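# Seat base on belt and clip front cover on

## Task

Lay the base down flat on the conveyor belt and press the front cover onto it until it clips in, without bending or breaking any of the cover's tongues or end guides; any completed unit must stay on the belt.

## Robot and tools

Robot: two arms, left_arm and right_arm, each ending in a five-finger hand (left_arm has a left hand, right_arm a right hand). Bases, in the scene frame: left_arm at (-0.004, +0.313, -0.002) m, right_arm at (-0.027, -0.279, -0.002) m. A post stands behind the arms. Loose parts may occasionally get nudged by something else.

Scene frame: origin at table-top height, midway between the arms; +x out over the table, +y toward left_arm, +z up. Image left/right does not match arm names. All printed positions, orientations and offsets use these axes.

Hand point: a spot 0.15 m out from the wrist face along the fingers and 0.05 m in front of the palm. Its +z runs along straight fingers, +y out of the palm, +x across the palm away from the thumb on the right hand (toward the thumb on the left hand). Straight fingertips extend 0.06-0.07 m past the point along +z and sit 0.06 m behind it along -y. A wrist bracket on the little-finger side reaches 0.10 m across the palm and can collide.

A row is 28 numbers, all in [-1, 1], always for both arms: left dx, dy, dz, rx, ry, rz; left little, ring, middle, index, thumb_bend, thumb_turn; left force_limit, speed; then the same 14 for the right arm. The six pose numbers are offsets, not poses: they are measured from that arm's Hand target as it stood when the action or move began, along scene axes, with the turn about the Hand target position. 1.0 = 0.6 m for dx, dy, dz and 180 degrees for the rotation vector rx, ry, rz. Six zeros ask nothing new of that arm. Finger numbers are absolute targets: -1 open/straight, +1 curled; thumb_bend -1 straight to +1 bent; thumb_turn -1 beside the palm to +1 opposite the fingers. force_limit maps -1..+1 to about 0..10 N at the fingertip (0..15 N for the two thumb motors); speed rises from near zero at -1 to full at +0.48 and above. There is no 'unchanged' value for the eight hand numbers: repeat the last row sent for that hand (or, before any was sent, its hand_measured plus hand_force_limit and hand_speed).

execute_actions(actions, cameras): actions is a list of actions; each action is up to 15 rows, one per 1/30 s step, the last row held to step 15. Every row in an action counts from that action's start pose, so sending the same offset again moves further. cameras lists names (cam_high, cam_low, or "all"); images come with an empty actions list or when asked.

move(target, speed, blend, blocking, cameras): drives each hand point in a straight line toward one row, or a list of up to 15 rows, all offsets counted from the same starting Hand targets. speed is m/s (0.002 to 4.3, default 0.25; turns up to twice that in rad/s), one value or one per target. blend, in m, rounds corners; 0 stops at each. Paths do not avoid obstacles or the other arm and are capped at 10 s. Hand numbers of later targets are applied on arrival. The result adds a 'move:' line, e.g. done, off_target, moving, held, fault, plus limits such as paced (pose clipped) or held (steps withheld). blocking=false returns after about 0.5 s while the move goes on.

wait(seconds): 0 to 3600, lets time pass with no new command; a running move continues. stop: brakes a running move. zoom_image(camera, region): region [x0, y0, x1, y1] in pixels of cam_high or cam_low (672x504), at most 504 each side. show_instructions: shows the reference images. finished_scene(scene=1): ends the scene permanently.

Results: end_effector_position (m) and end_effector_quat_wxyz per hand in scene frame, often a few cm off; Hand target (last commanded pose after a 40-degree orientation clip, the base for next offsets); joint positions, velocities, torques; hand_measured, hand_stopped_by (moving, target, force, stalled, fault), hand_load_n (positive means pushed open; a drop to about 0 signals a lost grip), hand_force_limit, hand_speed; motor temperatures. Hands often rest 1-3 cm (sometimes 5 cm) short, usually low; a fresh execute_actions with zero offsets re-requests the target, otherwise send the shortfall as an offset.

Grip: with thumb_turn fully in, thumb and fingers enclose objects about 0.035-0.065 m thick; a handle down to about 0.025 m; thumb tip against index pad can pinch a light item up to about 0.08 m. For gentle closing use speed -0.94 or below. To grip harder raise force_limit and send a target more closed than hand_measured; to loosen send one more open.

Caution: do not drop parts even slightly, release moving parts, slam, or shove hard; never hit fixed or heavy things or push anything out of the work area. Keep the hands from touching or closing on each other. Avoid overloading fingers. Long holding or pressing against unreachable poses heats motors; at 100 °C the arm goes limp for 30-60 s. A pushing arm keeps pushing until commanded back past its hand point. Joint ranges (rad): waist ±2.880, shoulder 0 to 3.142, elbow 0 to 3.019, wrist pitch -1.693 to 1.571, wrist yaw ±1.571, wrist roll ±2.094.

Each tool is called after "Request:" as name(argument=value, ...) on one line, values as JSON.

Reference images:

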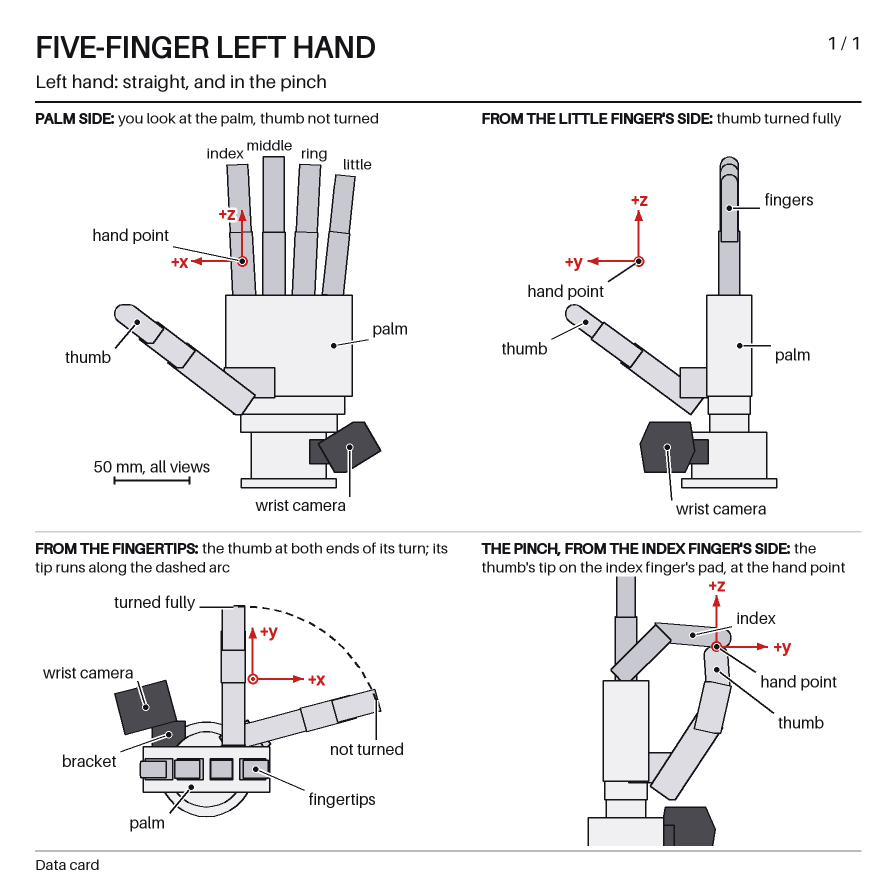

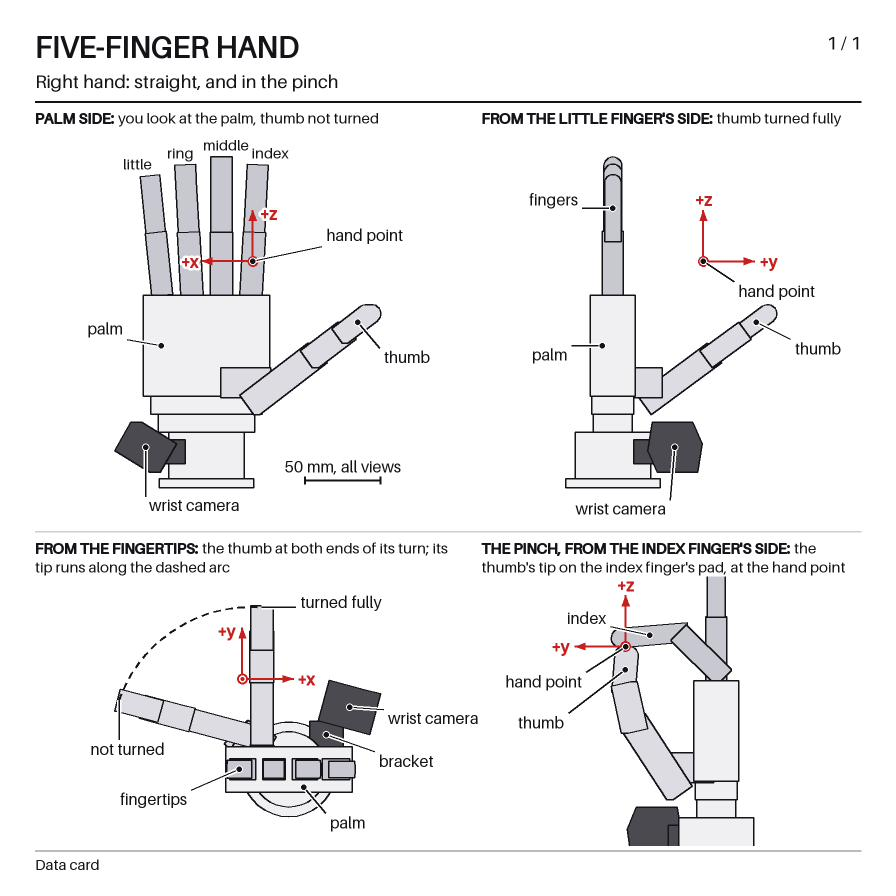

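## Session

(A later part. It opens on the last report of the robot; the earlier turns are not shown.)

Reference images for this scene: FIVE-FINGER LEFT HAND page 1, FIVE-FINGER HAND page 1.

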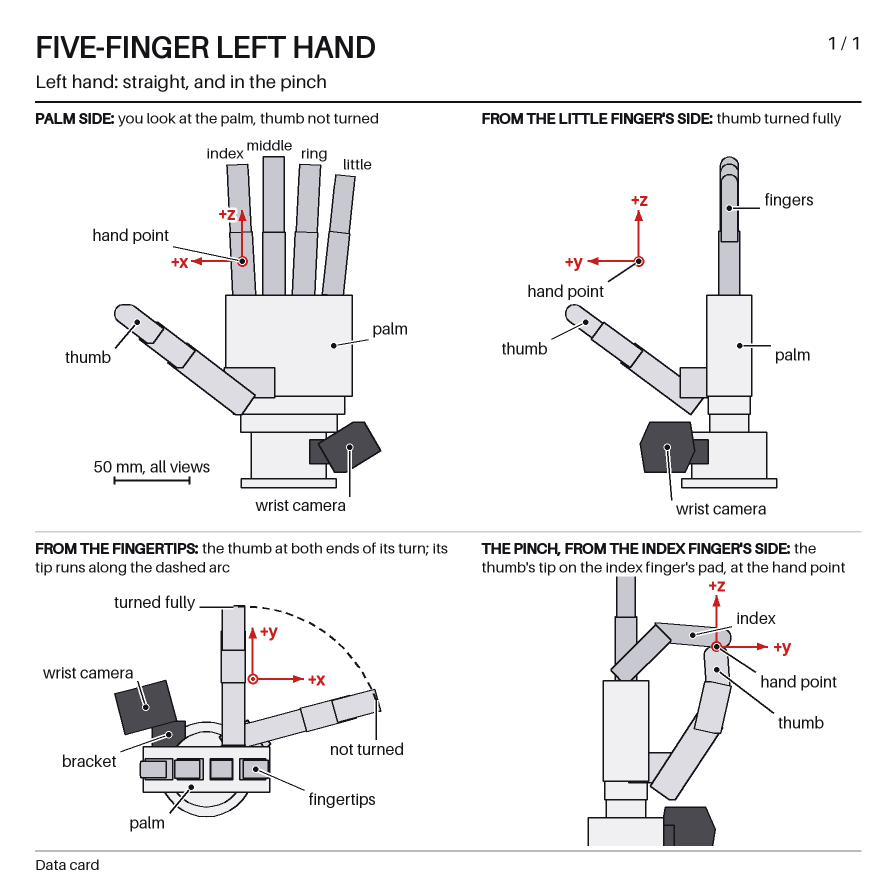

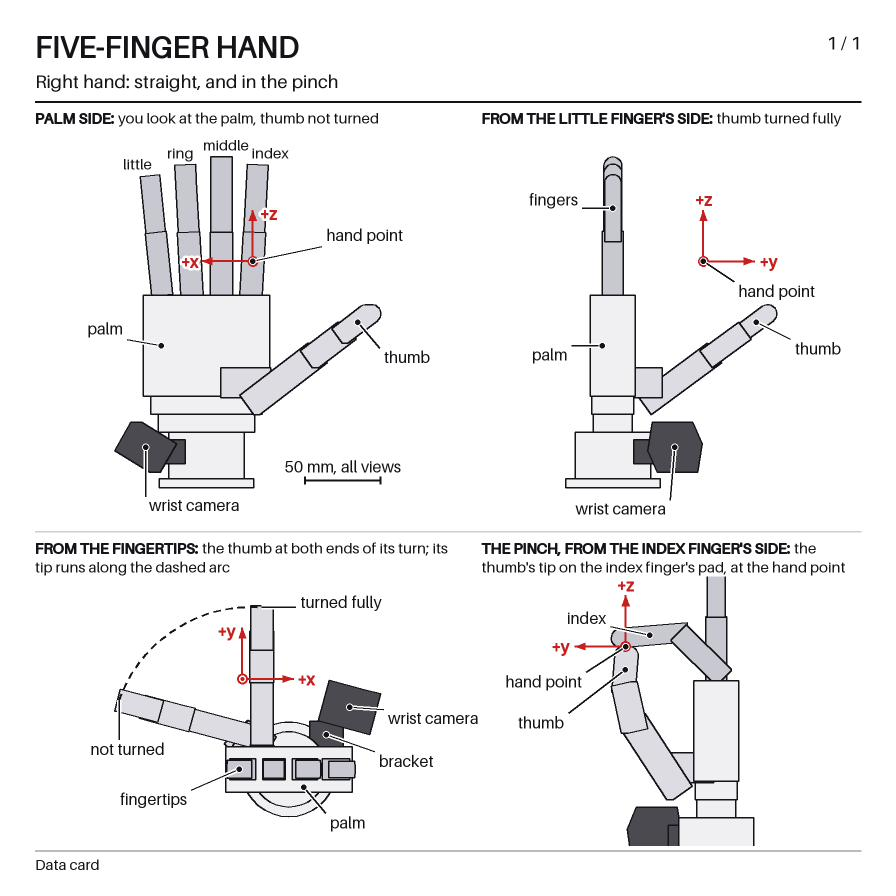

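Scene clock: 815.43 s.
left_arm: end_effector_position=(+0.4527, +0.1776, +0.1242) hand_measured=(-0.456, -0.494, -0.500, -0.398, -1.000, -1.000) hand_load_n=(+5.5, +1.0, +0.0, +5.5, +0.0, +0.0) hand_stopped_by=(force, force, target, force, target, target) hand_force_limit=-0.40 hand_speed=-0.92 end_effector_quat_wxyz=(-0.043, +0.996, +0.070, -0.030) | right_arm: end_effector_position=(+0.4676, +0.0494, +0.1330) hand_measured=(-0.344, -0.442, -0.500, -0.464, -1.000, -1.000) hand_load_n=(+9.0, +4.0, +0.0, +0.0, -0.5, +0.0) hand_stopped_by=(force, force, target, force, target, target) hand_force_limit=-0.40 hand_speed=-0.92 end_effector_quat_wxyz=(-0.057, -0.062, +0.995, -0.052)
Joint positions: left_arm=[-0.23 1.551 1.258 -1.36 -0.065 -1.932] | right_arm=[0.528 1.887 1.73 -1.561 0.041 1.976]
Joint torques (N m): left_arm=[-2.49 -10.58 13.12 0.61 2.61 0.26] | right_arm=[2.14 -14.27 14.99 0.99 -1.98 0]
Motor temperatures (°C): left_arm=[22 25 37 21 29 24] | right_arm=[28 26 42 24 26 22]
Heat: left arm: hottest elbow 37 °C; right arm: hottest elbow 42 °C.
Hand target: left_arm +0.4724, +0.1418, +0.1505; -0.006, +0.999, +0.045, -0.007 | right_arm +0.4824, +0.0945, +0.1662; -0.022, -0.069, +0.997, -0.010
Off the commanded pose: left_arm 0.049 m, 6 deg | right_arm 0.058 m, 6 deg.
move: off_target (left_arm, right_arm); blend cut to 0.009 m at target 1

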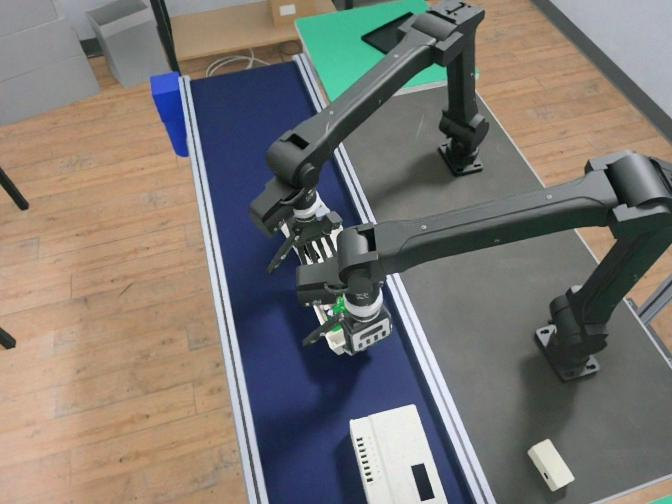

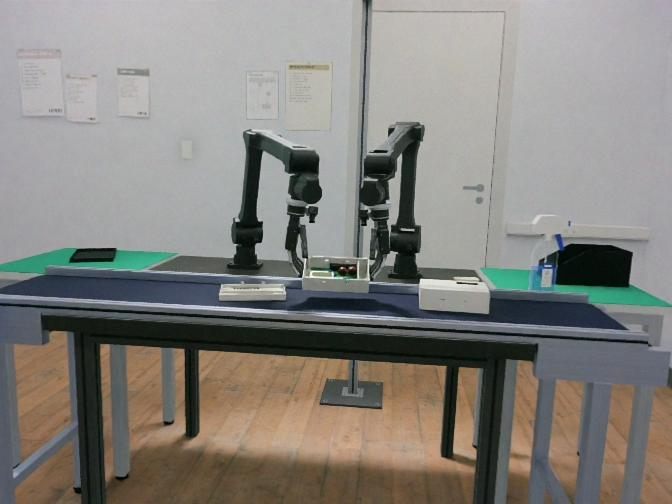

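Request:
move(target=[0.0,0.033,0.01,0,-0.1,0,-0.2,-0.3,-0.5,-0.2,-1,-1,-0.4,-0.92,0.0,0.033,0.0,0,-0.1,0,-0.2,-0.2,-0.5,-0.2,-1,-1,-0.4,-0.92], speed=0.05, cameras=["all"])

Request:
zoom_image(camera="cam_low", region=[240, 200, 420, 320])

Request:
zoom_image(camera="cam_high", region=[260, 190, 420, 370])

Scene clock: 858.40 s.
left_arm: end_effector_position=(+0.4721, +0.1905, +0.1398) hand_measured=(-0.456, -0.494, -0.500, -0.398, -1.000, -1.000) hand_load_n=(+2.0, +2.0, +2.5, +3.5, +0.0, +0.0) hand_stopped_by=(force, force, target, force, target, target) hand_force_limit=-0.40 hand_speed=-0.92 end_effector_quat_wxyz=(-0.031, +0.988, +0.073, +0.130) | right_arm: end_effector_position=(+0.4892, +0.0620, +0.1301) hand_measured=(-0.344, -0.442, -0.500, -0.464, -1.000, -1.000) hand_load_n=(+11.0, +1.5, +0.0, +0.0, +0.0, +0.0) hand_stopped_by=(force, force, target, force, target, target) hand_force_limit=-0.40 hand_speed=-0.92 end_effector_quat_wxyz=(+0.095, -0.060, +0.991, -0.067)
Joint positions: left_arm=[-0.22 1.382 1.064 -1.018 -0.131 -1.911] | right_arm=[0.586 1.78 1.545 -1.238 0.212 2.026]
Joint torques (N m): left_arm=[-2.43 -10.87 8.36 2.25 2.11 0.24] | right_arm=[4.54 -15.68 10.55 2.47 -1.35 0.27]
Motor temperatures (°C): left_arm=[22 26 41 21 34 24] | right_arm=[28 27 47 24 30 22]
Heat: left arm: hottest elbow 41 °C; right arm: hottest elbow 47 °C.
Hand target: left_arm +0.4725, +0.1618, +0.1565; +0.001, +0.988, +0.046, +0.150 | right_arm +0.4824, +0.1144, +0.1662; +0.135, -0.066, +0.988, -0.020
Off the commanded pose: left_arm 0.033 m, 5 deg | right_arm 0.064 m, 7 deg.
move: off_target (left_arm, right_arm)

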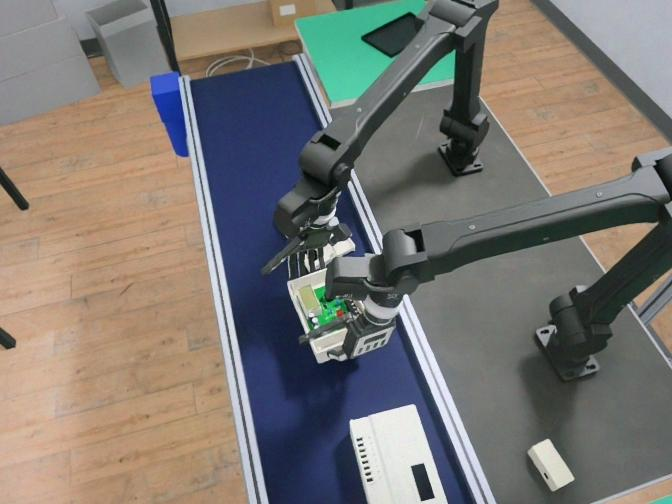

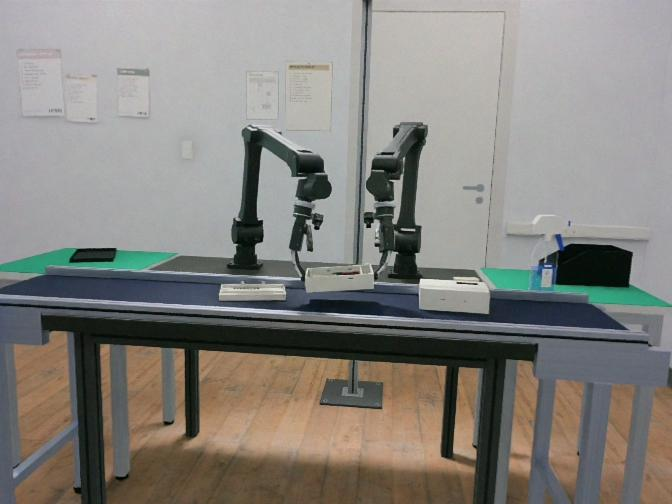

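Scaled by 2.800 from the camera's image (finer frame: 960x720).

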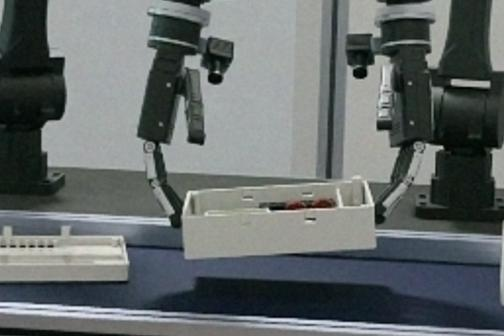

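Scaled by 2.800 from the camera's image (finer frame: 960x720).

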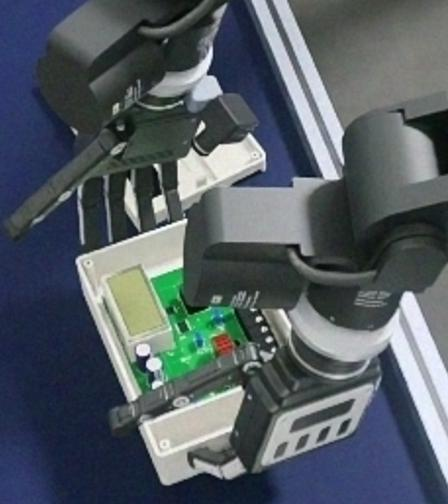

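Request:
move(target=[0.0,0.0,-0.055,0,0,0,-0.2,-0.3,-0.5,-0.2,-1,-1,-0.4,-0.92,0.0,0.0,-0.037,0,0,0,-0.2,-0.2,-0.5,-0.2,-1,-1,-0.4,-0.92], speed=0.05, cameras=["all"])

Request:
zoom_image(camera="cam_low", region=[240, 200, 420, 320])

Request:
zoom_image(camera="cam_high", region=[260, 190, 420, 370])

Scene clock: 876.20 s.
left_arm: end_effector_position=(+0.4706, +0.1911, +0.1202) hand_measured=(-0.456, -0.494, -0.500, -0.398, -1.000, -1.000) hand_load_n=(+2.0, +2.0, +2.5, +4.5, +0.0, +0.0) hand_stopped_by=(force, force, target, force, target, target) hand_force_limit=-0.40 hand_speed=-0.92 end_effector_quat_wxyz=(-0.027, +0.987, +0.073, +0.143) | right_arm: end_effector_position=(+0.4884, +0.0620, +0.1157) hand_measured=(-0.344, -0.442, -0.500, -0.464, -1.000, -1.000) hand_load_n=(+11.0, +1.5, +0.5, +0.0, +0.0, +0.0) hand_stopped_by=(force, force, target, force, target, target) hand_force_limit=-0.40 hand_speed=-0.92 end_effector_quat_wxyz=(+0.101, -0.059, +0.991, -0.065)
Joint positions: left_arm=[-0.22 1.382 1 -0.928 -0.131 -1.911] | right_arm=[0.588 1.78 1.503 -1.183 0.214 2.028]
Joint torques (N m): left_arm=[-2.43 -8.53 8.32 2.28 2.13 0.23] | right_arm=[4.48 -14.74 10.56 2.48 -1.38 0.24]
Heat: left arm: hottest elbow 39 °C; right arm: hottest elbow 44 °C.
Hand target: left_arm +0.4723, +0.1618, +0.1234; +0.002, +0.988, +0.046, +0.150 | right_arm +0.4822, +0.1144, +0.1440; +0.135, -0.067, +0.988, -0.020
Off the commanded pose: left_arm 0.030 m, 5 deg | right_arm 0.060 m, 6 deg.
move: off_target (left_arm, right_arm)

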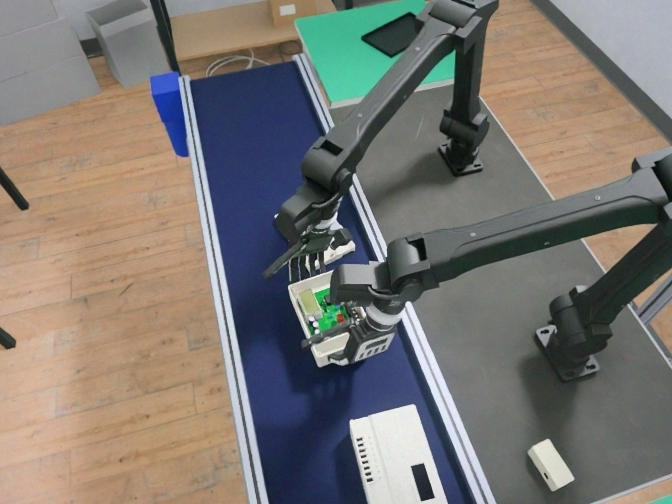

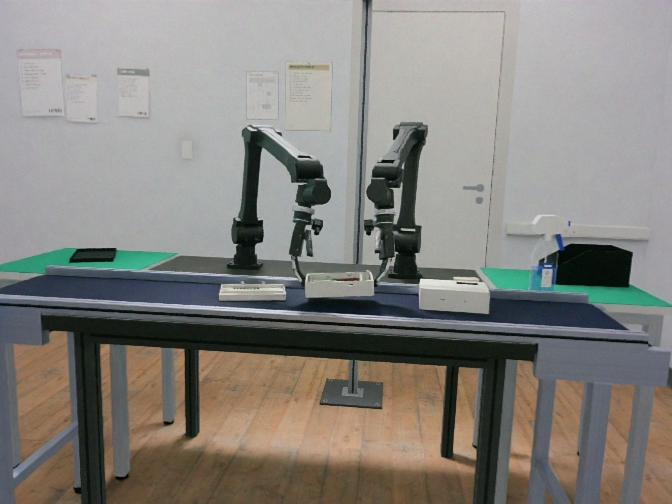

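Scaled by 2.800 from the camera's image (finer frame: 960x720).

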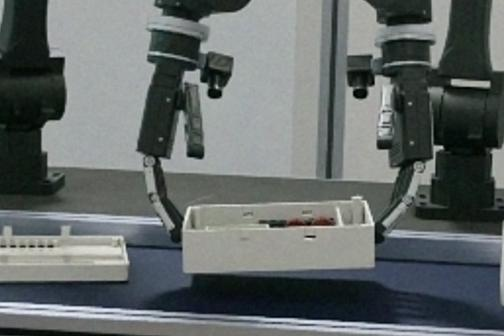

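Scaled by 2.800 from the camera's image (finer frame: 960x720).

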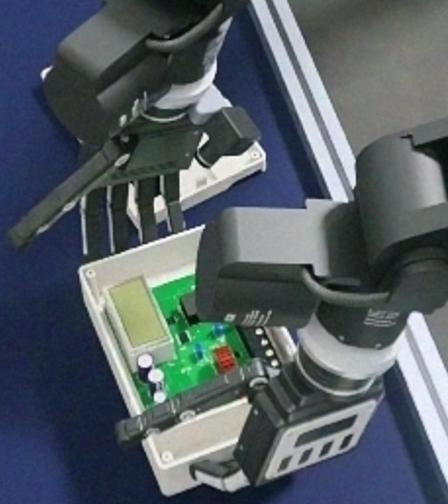

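Request:
move(target=[0.0,0.0,-0.035,0,0,0,-0.2,-0.3,-0.5,-0.2,-1,-1,-0.4,-0.92,0.0,0.0,-0.025,0,0,0,-0.2,-0.2,-0.5,-0.2,-1,-1,-0.4,-0.92], speed=0.03, cameras=["all"])

Request:
zoom_image(camera="cam_low", region=[240, 200, 420, 320])

Request:
zoom_image(camera="cam_high", region=[260, 190, 420, 370])

Scene clock: 893.40 s.
left_arm: end_effector_position=(+0.4712, +0.1912, +0.0989) hand_measured=(-0.456, -0.494, -0.500, -0.398, -1.000, -1.000) hand_load_n=(+2.0, +1.0, +1.0, +6.5, +0.5, +0.0) hand_stopped_by=(force, force, target, force, target, target) hand_force_limit=-0.40 hand_speed=-0.92 end_effector_quat_wxyz=(-0.028, +0.987, +0.074, +0.143) | right_arm: end_effector_position=(+0.4873, +0.0621, +0.1065) hand_measured=(-0.344, -0.442, -0.500, -0.464, -1.000, -1.000) hand_load_n=(+9.5, +2.5, +0.5, +0.0, +0.0, +0.0) hand_stopped_by=(force, force, target, force, target, target) hand_force_limit=-0.40 hand_speed=-0.92 end_effector_quat_wxyz=(+0.105, -0.058, +0.991, -0.063)
Joint positions: left_arm=[-0.22 1.407 0.964 -0.866 -0.132 -1.911] | right_arm=[0.589 1.78 1.476 -1.148 0.215 2.03]
Joint torques (N m): left_arm=[-2.49 -8.76 8.1 2.21 2.14 0.23] | right_arm=[4.31 -13.8 10.55 2.51 -1.4 0.24]
Motor temperatures (°C): left_arm=[22 26 38 21 34 24] | right_arm=[28 29 41 24 29 22]
Heat: left arm: hottest elbow 38 °C; right arm: hottest elbow 41 °C.
Hand target: left_arm +0.4724, +0.1618, +0.1025; +0.001, +0.988, +0.046, +0.150 | right_arm +0.4823, +0.1145, +0.1292; +0.135, -0.066, +0.988, -0.020
Off the commanded pose: left_arm 0.030 m, 5 deg | right_arm 0.057 m, 6 deg.
move: off_target (left_arm, right_arm)

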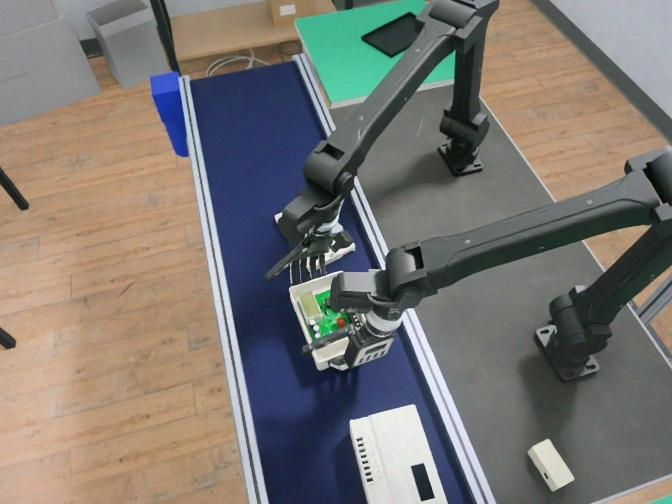

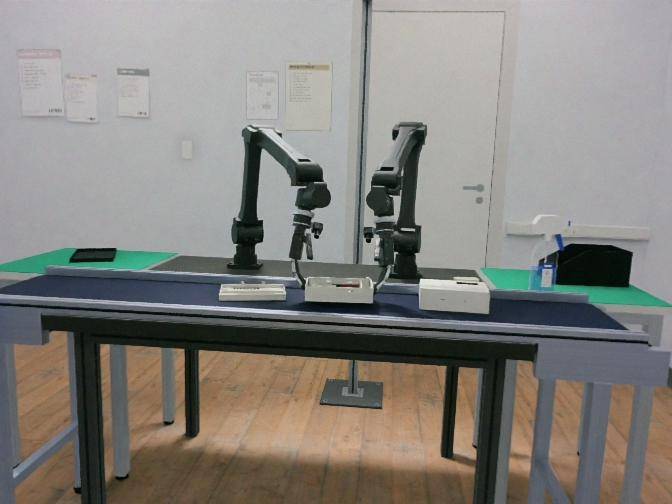

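Scaled by 2.800 from the camera's image (finer frame: 960x720).

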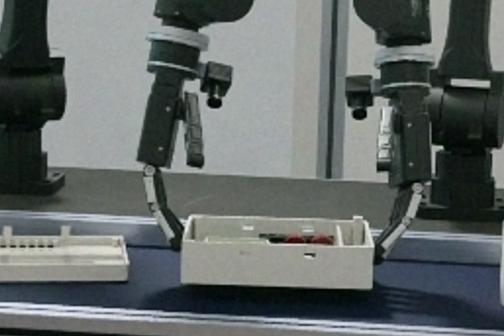

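Scaled by 2.800 from the camera's image (finer frame: 960x720).

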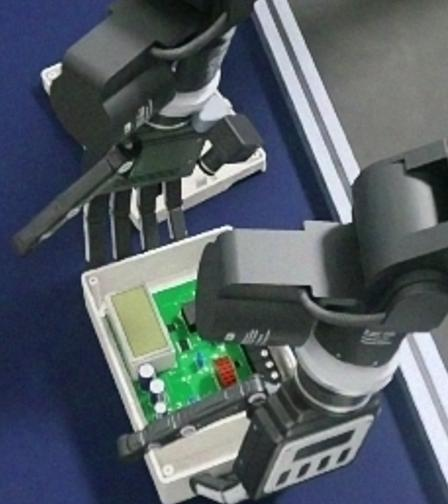

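Request:
move(target=[0.0,0.0,-0.008,0,0,0,-0.2,-0.3,-0.5,-0.2,-1,-1,-0.4,-0.92,0.0,0.0,-0.022,0,0,0,-0.2,-0.2,-0.5,-0.2,-1,-1,-0.4,-0.92], speed=0.03, cameras=["all"])

Request:
zoom_image(camera="cam_low", region=[240, 200, 420, 320])

Request:
zoom_image(camera="cam_high", region=[260, 190, 420, 370])

Scene clock: 911.50 s.
left_arm: end_effector_position=(+0.4712, +0.1916, +0.0945) hand_measured=(-0.456, -0.494, -0.500, -0.398, -1.000, -1.000) hand_load_n=(+2.5, +1.5, +1.0, +5.5, +0.0, +0.0) hand_stopped_by=(force, force, target, force, target, target) hand_force_limit=-0.40 hand_speed=-0.92 end_effector_quat_wxyz=(-0.027, +0.986, +0.074, +0.144) | right_arm: end_effector_position=(+0.4874, +0.0620, +0.0981) hand_measured=(-0.344, -0.442, -0.500, -0.464, -1.000, -1.000) hand_load_n=(+9.5, +2.0, +0.0, +0.0, +0.0, -0.5) hand_stopped_by=(force, force, target, force, target, target) hand_force_limit=-0.40 hand_speed=-0.92 end_effector_quat_wxyz=(+0.108, -0.058, +0.991, -0.061)
Joint positions: left_arm=[-0.219 1.412 0.956 -0.852 -0.132 -1.911] | right_arm=[0.589 1.782 1.453 -1.115 0.215 2.03]
Joint torques (N m): left_arm=[-2.55 -8.76 8.08 2.32 2.14 0.24] | right_arm=[4.6 -13.51 10.58 2.47 -1.37 0.22]
Heat: left arm: hottest elbow 36 °C; right arm: hottest elbow 40 °C.
Hand target: left_arm +0.4724, +0.1618, +0.0977; +0.001, +0.988, +0.046, +0.150 | right_arm +0.4824, +0.1144, +0.1161; +0.135, -0.066, +0.988, -0.020
Off the commanded pose: left_arm 0.030 m, 5 deg | right_arm 0.056 m, 6 deg.
move: off_target (left_arm, right_arm)

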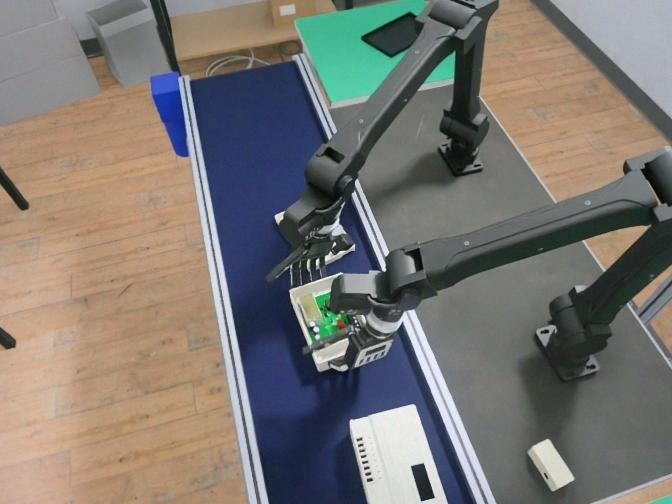

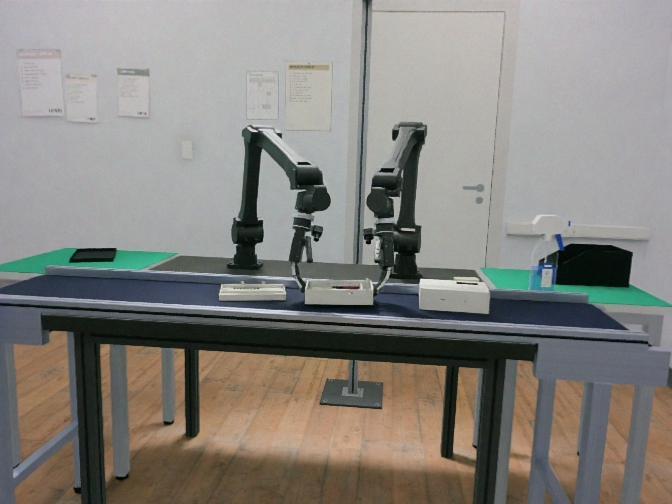

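Scaled by 2.800 from the camera's image (finer frame: 960x720).

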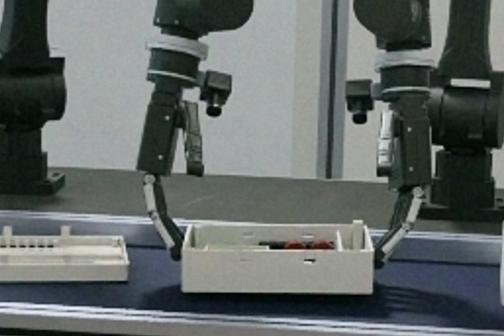

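Scaled by 2.800 from the camera's image (finer frame: 960x720).

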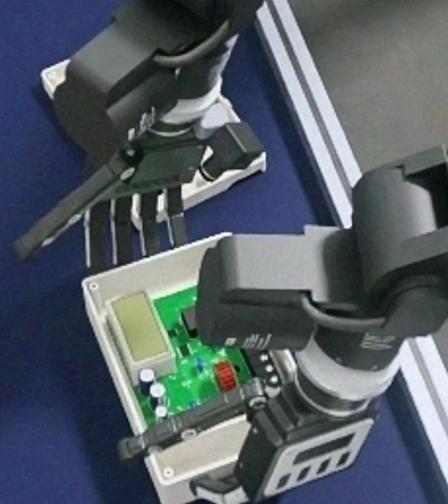

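Request:
move(target=[0.0,0.0,-0.01,0,0,0,-0.2,-0.3,-0.5,-0.2,-1,-1,-0.4,-0.92,0.0,0.0,-0.012,0,0,0,-0.2,-0.2,-0.5,-0.2,-1,-1,-0.4,-0.92], speed=0.03, cameras=["all"])

Request:
zoom_image(camera="cam_low", region=[290, 250, 390, 320])

Scene clock: 922.77 s.
left_arm: end_effector_position=(+0.4710, +0.1917, +0.0878) hand_measured=(-0.456, -0.494, -0.500, -0.398, -1.000, -1.000) hand_load_n=(+2.0, +1.5, +1.5, +5.5, +0.0, +0.0) hand_stopped_by=(force, force, target, force, target, target) hand_force_limit=-0.40 hand_speed=-0.92 end_effector_quat_wxyz=(-0.028, +0.987, +0.074, +0.143) | right_arm: end_effector_position=(+0.4871, +0.0623, +0.0911) hand_measured=(-0.344, -0.442, -0.500, -0.464, -1.000, -1.000) hand_load_n=(+9.0, +2.0, +0.0, +0.0, +0.0, -0.5) hand_stopped_by=(force, force, target, force, target, target) hand_force_limit=-0.40 hand_speed=-0.92 end_effector_quat_wxyz=(+0.108, -0.058, +0.991, -0.061)
Joint positions: left_arm=[-0.219 1.421 0.946 -0.835 -0.132 -1.911] | right_arm=[0.59 1.788 1.443 -1.099 0.216 2.03]
Joint torques (N m): left_arm=[-2.61 -8.82 8.05 2.29 2.16 0.24] | right_arm=[4.19 -13.1 10.48 2.52 -1.41 0.25]
Heat: left arm: hottest elbow 36 °C; right arm: hottest elbow 40 °C.
Hand target: left_arm +0.4724, +0.1618, +0.0918; +0.001, +0.988, +0.046, +0.150 | right_arm +0.4823, +0.1146, +0.1087; +0.135, -0.067, +0.988, -0.020
Off the commanded pose: left_arm 0.030 m, 5 deg | right_arm 0.055 m, 6 deg.
move: off_target (left_arm, right_arm)

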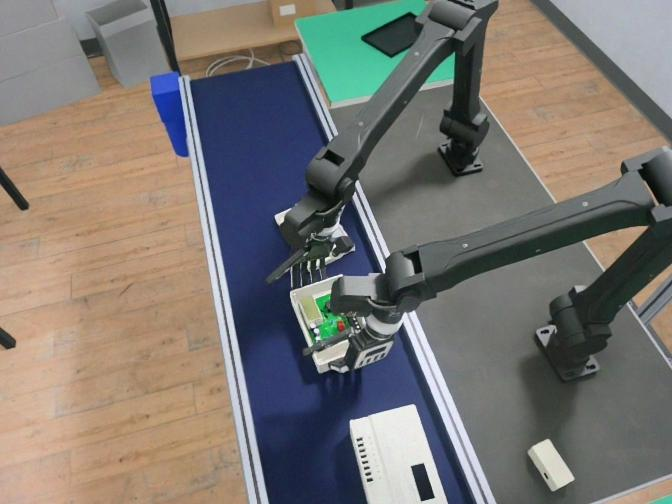

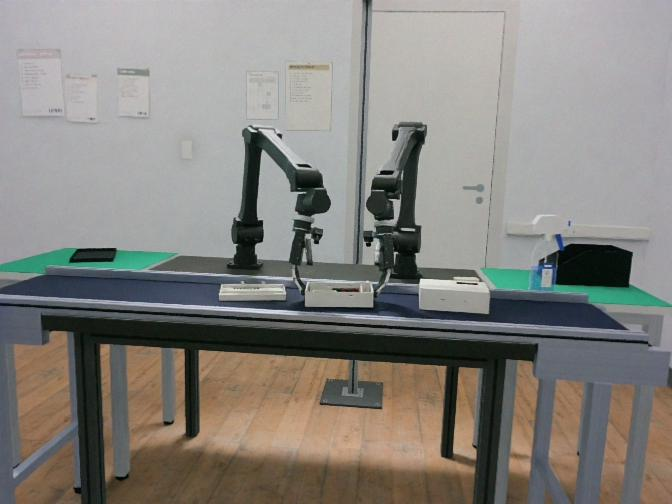

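Scaled by 5.040 from the camera's image (finer frame: 960x720).

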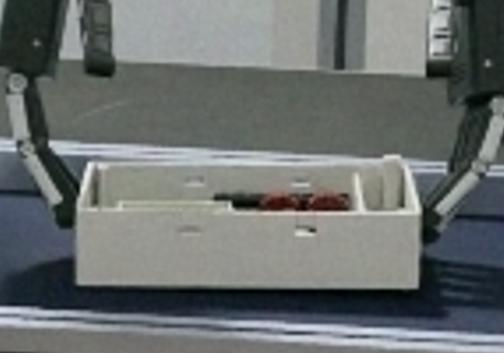

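Request:
move(target=[0.0,0.0,-0.012,0,0,0,-0.2,-0.3,-0.5,-0.2,-1,-1,-0.4,-0.92,0.0,0.0,-0.012,0,0,0,-0.2,-0.2,-0.5,-0.2,-1,-1,-0.4,-0.92], speed=0.03, cameras=["cam_low"])

Request:
zoom_image(camera="cam_low", region=[290, 250, 390, 320])

Scene clock: 933.47 s.
left_arm: end_effector_position=(+0.4719, +0.1926, +0.0827) hand_measured=(-0.456, -0.494, -0.500, -0.398, -1.000, -1.000) hand_load_n=(+1.5, +1.0, +0.5, +7.0, +0.0, +0.0) hand_stopped_by=(force, force, target, force, target, target) hand_force_limit=-0.40 hand_speed=-0.92 end_effector_quat_wxyz=(-0.028, +0.986, +0.075, +0.144) | right_arm: end_effector_position=(+0.4882, +0.0630, +0.0904) hand_measured=(-0.344, -0.442, -0.500, -0.464, -1.000, -1.000) hand_load_n=(+8.0, +1.5, +0.0, +0.0, +0.0, +0.0) hand_stopped_by=(force, force, target, force, target, target) hand_force_limit=-0.40 hand_speed=-0.92 end_effector_quat_wxyz=(+0.111, -0.058, +0.990, -0.060)
Joint positions: left_arm=[-0.217 1.428 0.937 -0.816 -0.133 -1.911] | right_arm=[0.59 1.788 1.439 -1.089 0.216 2.03]
Joint torques (N m): left_arm=[-2.67 -8.7 7.82 2.35 2.19 0.24] | right_arm=[4.19 -12.75 9.85 2.69 -1.38 0.24]
Heat: left arm: hottest elbow 35 °C; right arm: hottest elbow 40 °C.
Hand target: left_arm +0.4723, +0.1618, +0.0845; +0.001, +0.988, +0.046, +0.150 | right_arm +0.4823, +0.1144, +0.1014; +0.135, -0.066, +0.988, -0.020
Off the commanded pose: left_arm 0.031 m, 5 deg | right_arm 0.053 m, 5 deg.
move: off_target (left_arm, right_arm)

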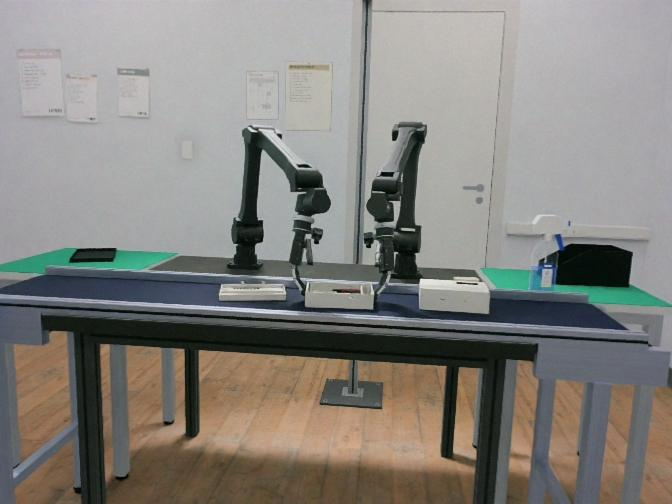

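Scaled by 5.040 from the camera's image (finer frame: 960x720).

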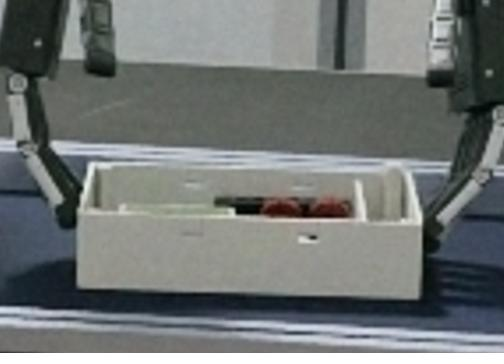

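Request:
move(target=[0.0,0.1,0.0,0,0,0,-0.2,-0.3,-0.5,-0.2,-1,-1,-0.4,-0.92,0.0,-0.14,0.0,0,0,0,-0.2,-0.2,-0.5,-0.2,-1,-1,-0.4,-0.92], speed=0.03, cameras=["all"])

Request:
zoom_image(camera="cam_low", region=[290, 250, 390, 320])

Request:
zoom_image(camera="cam_high", region=[260, 190, 420, 370])

Scene clock: 949.20 s.
left_arm: end_effector_position=(+0.4714, +0.2174, +0.0789) hand_measured=(-0.456, -0.494, -0.500, -0.396, -1.000, -1.000) hand_load_n=(-0.5, +0.0, +0.0, +0.0, +0.0, +0.0) hand_stopped_by=(force, force, target, force, target, target) hand_force_limit=-0.40 hand_speed=-0.92 end_effector_quat_wxyz=(+0.000, +0.989, +0.047, +0.139) | right_arm: end_effector_position=(+0.4779, +0.0342, +0.0900) hand_measured=(-0.344, -0.442, -0.500, -0.464, -1.000, -1.000) hand_load_n=(+0.0, +0.0, +0.0, +0.0, +0.0, +0.0) hand_stopped_by=(force, force, target, force, target, target) hand_force_limit=-0.40 hand_speed=-0.92 end_effector_quat_wxyz=(+0.123, -0.067, +0.990, -0.027)
Joint positions: left_arm=[-0.117 1.428 0.921 -0.787 -0.042 -1.765] | right_arm=[0.534 1.701 1.304 -0.976 0.159 1.953]
Joint torques (N m): left_arm=[0.73 -10.4 6.91 1.63 0.14 0.21] | right_arm=[-2.26 -13.68 8.24 1.35 -0.03 -0.25]
Heat: left arm: hottest elbow 35 °C; right arm: hottest elbow 39 °C.
Hand target: left_arm +0.4724, +0.2217, +0.0844; +0.002, +0.988, +0.045, +0.150 | right_arm +0.4824, +0.0304, +0.1014; +0.135, -0.066, +0.988, -0.020
Off the commanded pose: left_arm 0.007 m, 1 deg | right_arm 0.013 m, 2 deg.
move: off_target (right_arm)

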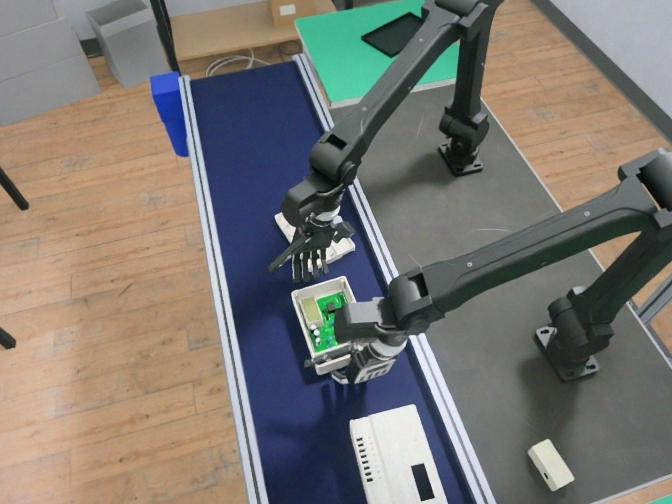

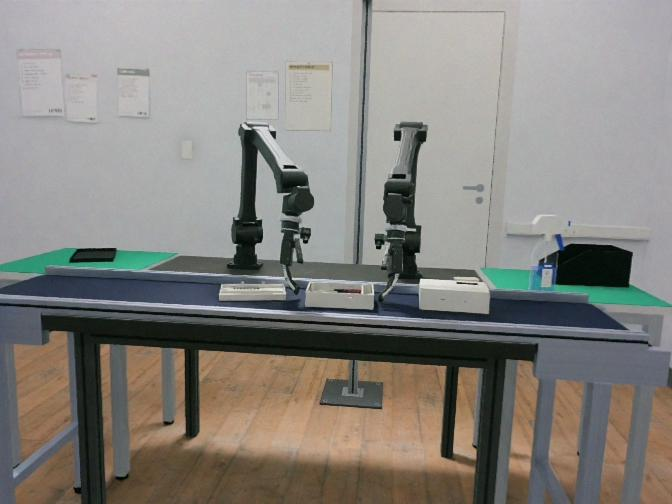

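Scaled by 5.040 from the camera's image (finer frame: 960x720).

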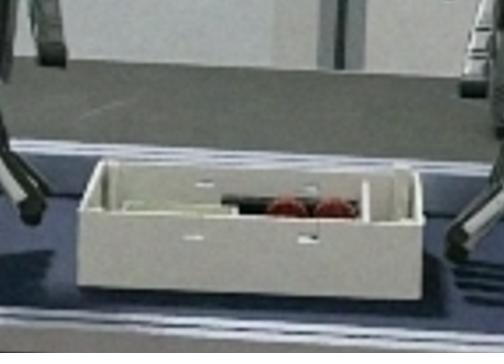

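Scaled by 2.800 from the camera's image (finer frame: 960x720).

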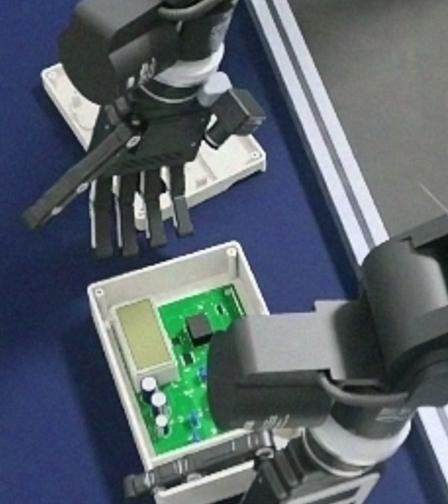

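Request:
move(target=[[0.0,0.03,0.2,0,0,0,-1,-1,-1,-1,-1,-1,0,-0.5,0.0,-0.05,0.2,0,0,0,-1,-1,-1,-1,-1,-1,0,-0.5],[-0.25,0.3,0.4,0,0.1,0.0,-1,-1,-1,-1,-1,-1,0,-0.5,-0.2,-0.35,0.3,0,0.1,0.0,-1,-1,-1,-1,-1,-1,0,-0.5]], speed=0.2, blend=0.05, cameras=["all"])

Request:
zoom_image(camera="cam_high", region=[250, 180, 410, 390])

Request:
zoom_image(camera="cam_low", region=[200, 240, 400, 330])

Scene clock: 1060.97 s.
left_arm: end_effector_position=(+0.3184, +0.3965, +0.3053) hand_measured=(-1.000, -1.000, -1.000, -1.000, -1.000, -1.000) hand_load_n=(+0.0, +0.0, +0.0, +0.0, +0.0, +0.0) hand_stopped_by=(target, target, target, target, target, target) hand_force_limit=0.00 hand_speed=-0.50 end_effector_quat_wxyz=(-0.013, +0.998, +0.045, +0.036) | right_arm: end_effector_position=(+0.3580, -0.1770, +0.2650) hand_measured=(-1.000, -1.000, -1.000, -1.000, -1.000, -1.000) hand_load_n=(+0.0, +0.0, +0.0, +0.0, -0.5, +0.0) hand_stopped_by=(target, target, target, target, target, target) hand_force_limit=0.00 hand_speed=-0.50 end_effector_quat_wxyz=(-0.032, -0.069, +0.997, -0.012)
Joint positions: left_arm=[0.448 1.135 1.323 -1.683 0.004 -1.202] | right_arm=[0.117 1.34 1.401 -1.696 0.02 1.551]
Joint torques (N m): left_arm=[0.67 -5.77 11.63 0.32 0.18 0.21] | right_arm=[-1.73 -8.47 11.18 0.24 -0.15 -0.25]
Motor temperatures (°C): left_arm=[22 26 33 21 27 24] | right_arm=[28 29 37 24 24 22]
Heat: left arm: hottest elbow 33 °C; right arm: hottest elbow 37 °C.
Hand target: left_arm +0.3224, +0.4018, +0.3245; -0.006, +0.999, +0.045, -0.007 | right_arm +0.3624, -0.1796, +0.2815; -0.022, -0.069, +0.997, -0.010
Off the commanded pose: left_arm 0.020 m, 5 deg | right_arm 0.017 m, 1 deg.
joint sent to its limit (left arm) — joint 4 (wrist pitch), lower limit. The joint targets are off in orientation, not in position.
joint sent to its limit (right arm) — joint 4 (wrist pitch), lower limit. The joint targets still meet the commanded pose.
move: off_target (left_arm, right_arm)

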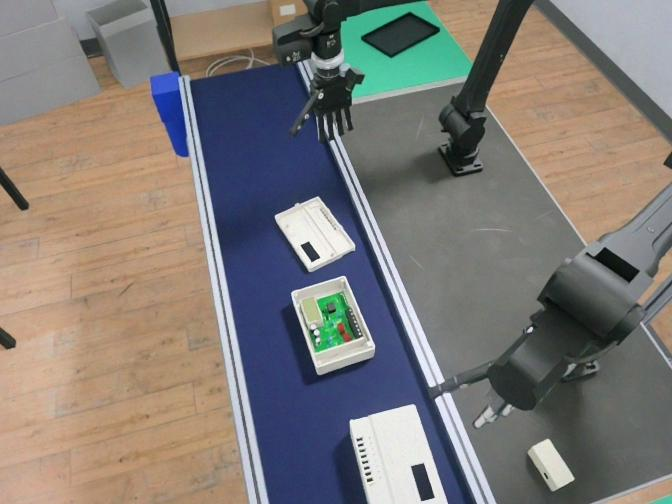

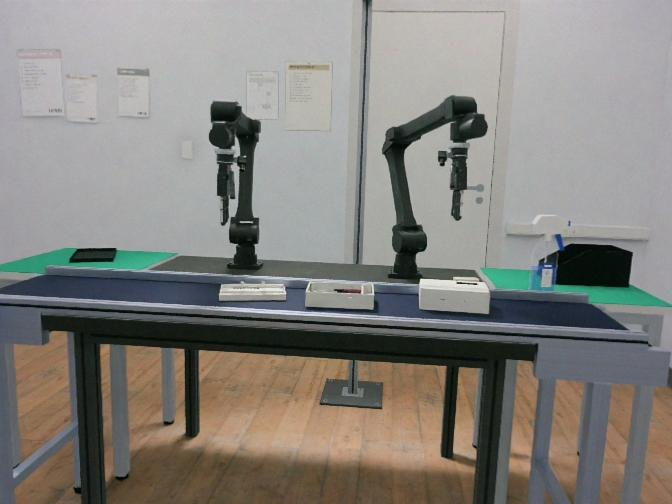

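Scaled by 2.400 from the camera's image (finer frame: 960x720).

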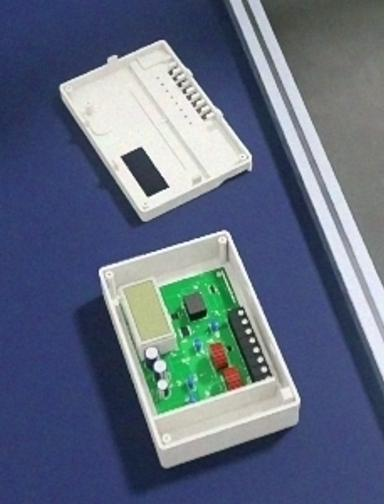

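Scaled by 2.520 from the camera's image (finer frame: 960x720).

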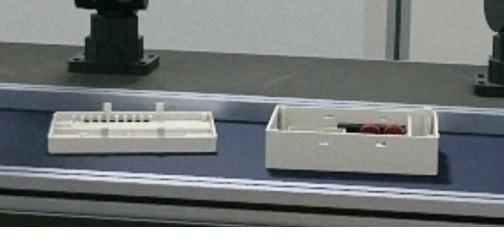

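Request:
zoom_image(camera="cam_high", region=[280, 265, 385, 385])

Request:
zoom_image(camera="cam_low", region=[295, 265, 385, 320])

Request:
zoom_image(camera="cam_low", region=[205, 265, 295, 320])

Scaled by 4.200 from the camera's image (finer frame: 960x720).

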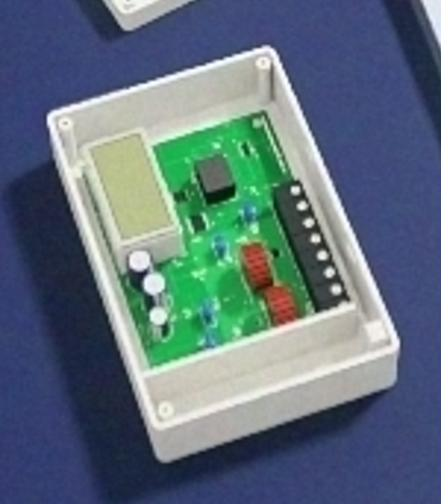

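Scaled by 5.600 from the camera's image (finer frame: 960x720).

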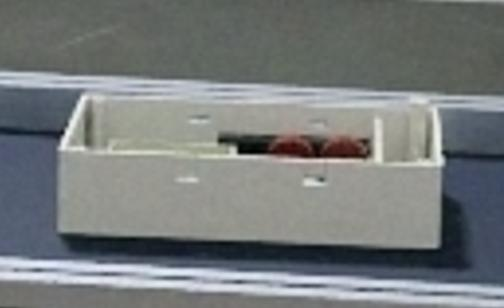

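Scaled by 5.600 from the camera's image (finer frame: 960x720).

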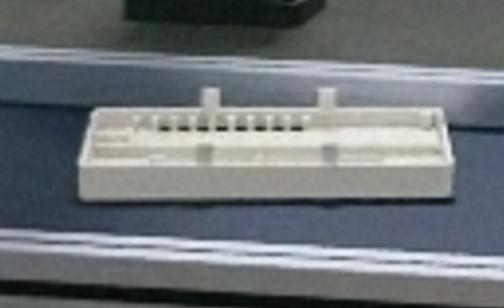

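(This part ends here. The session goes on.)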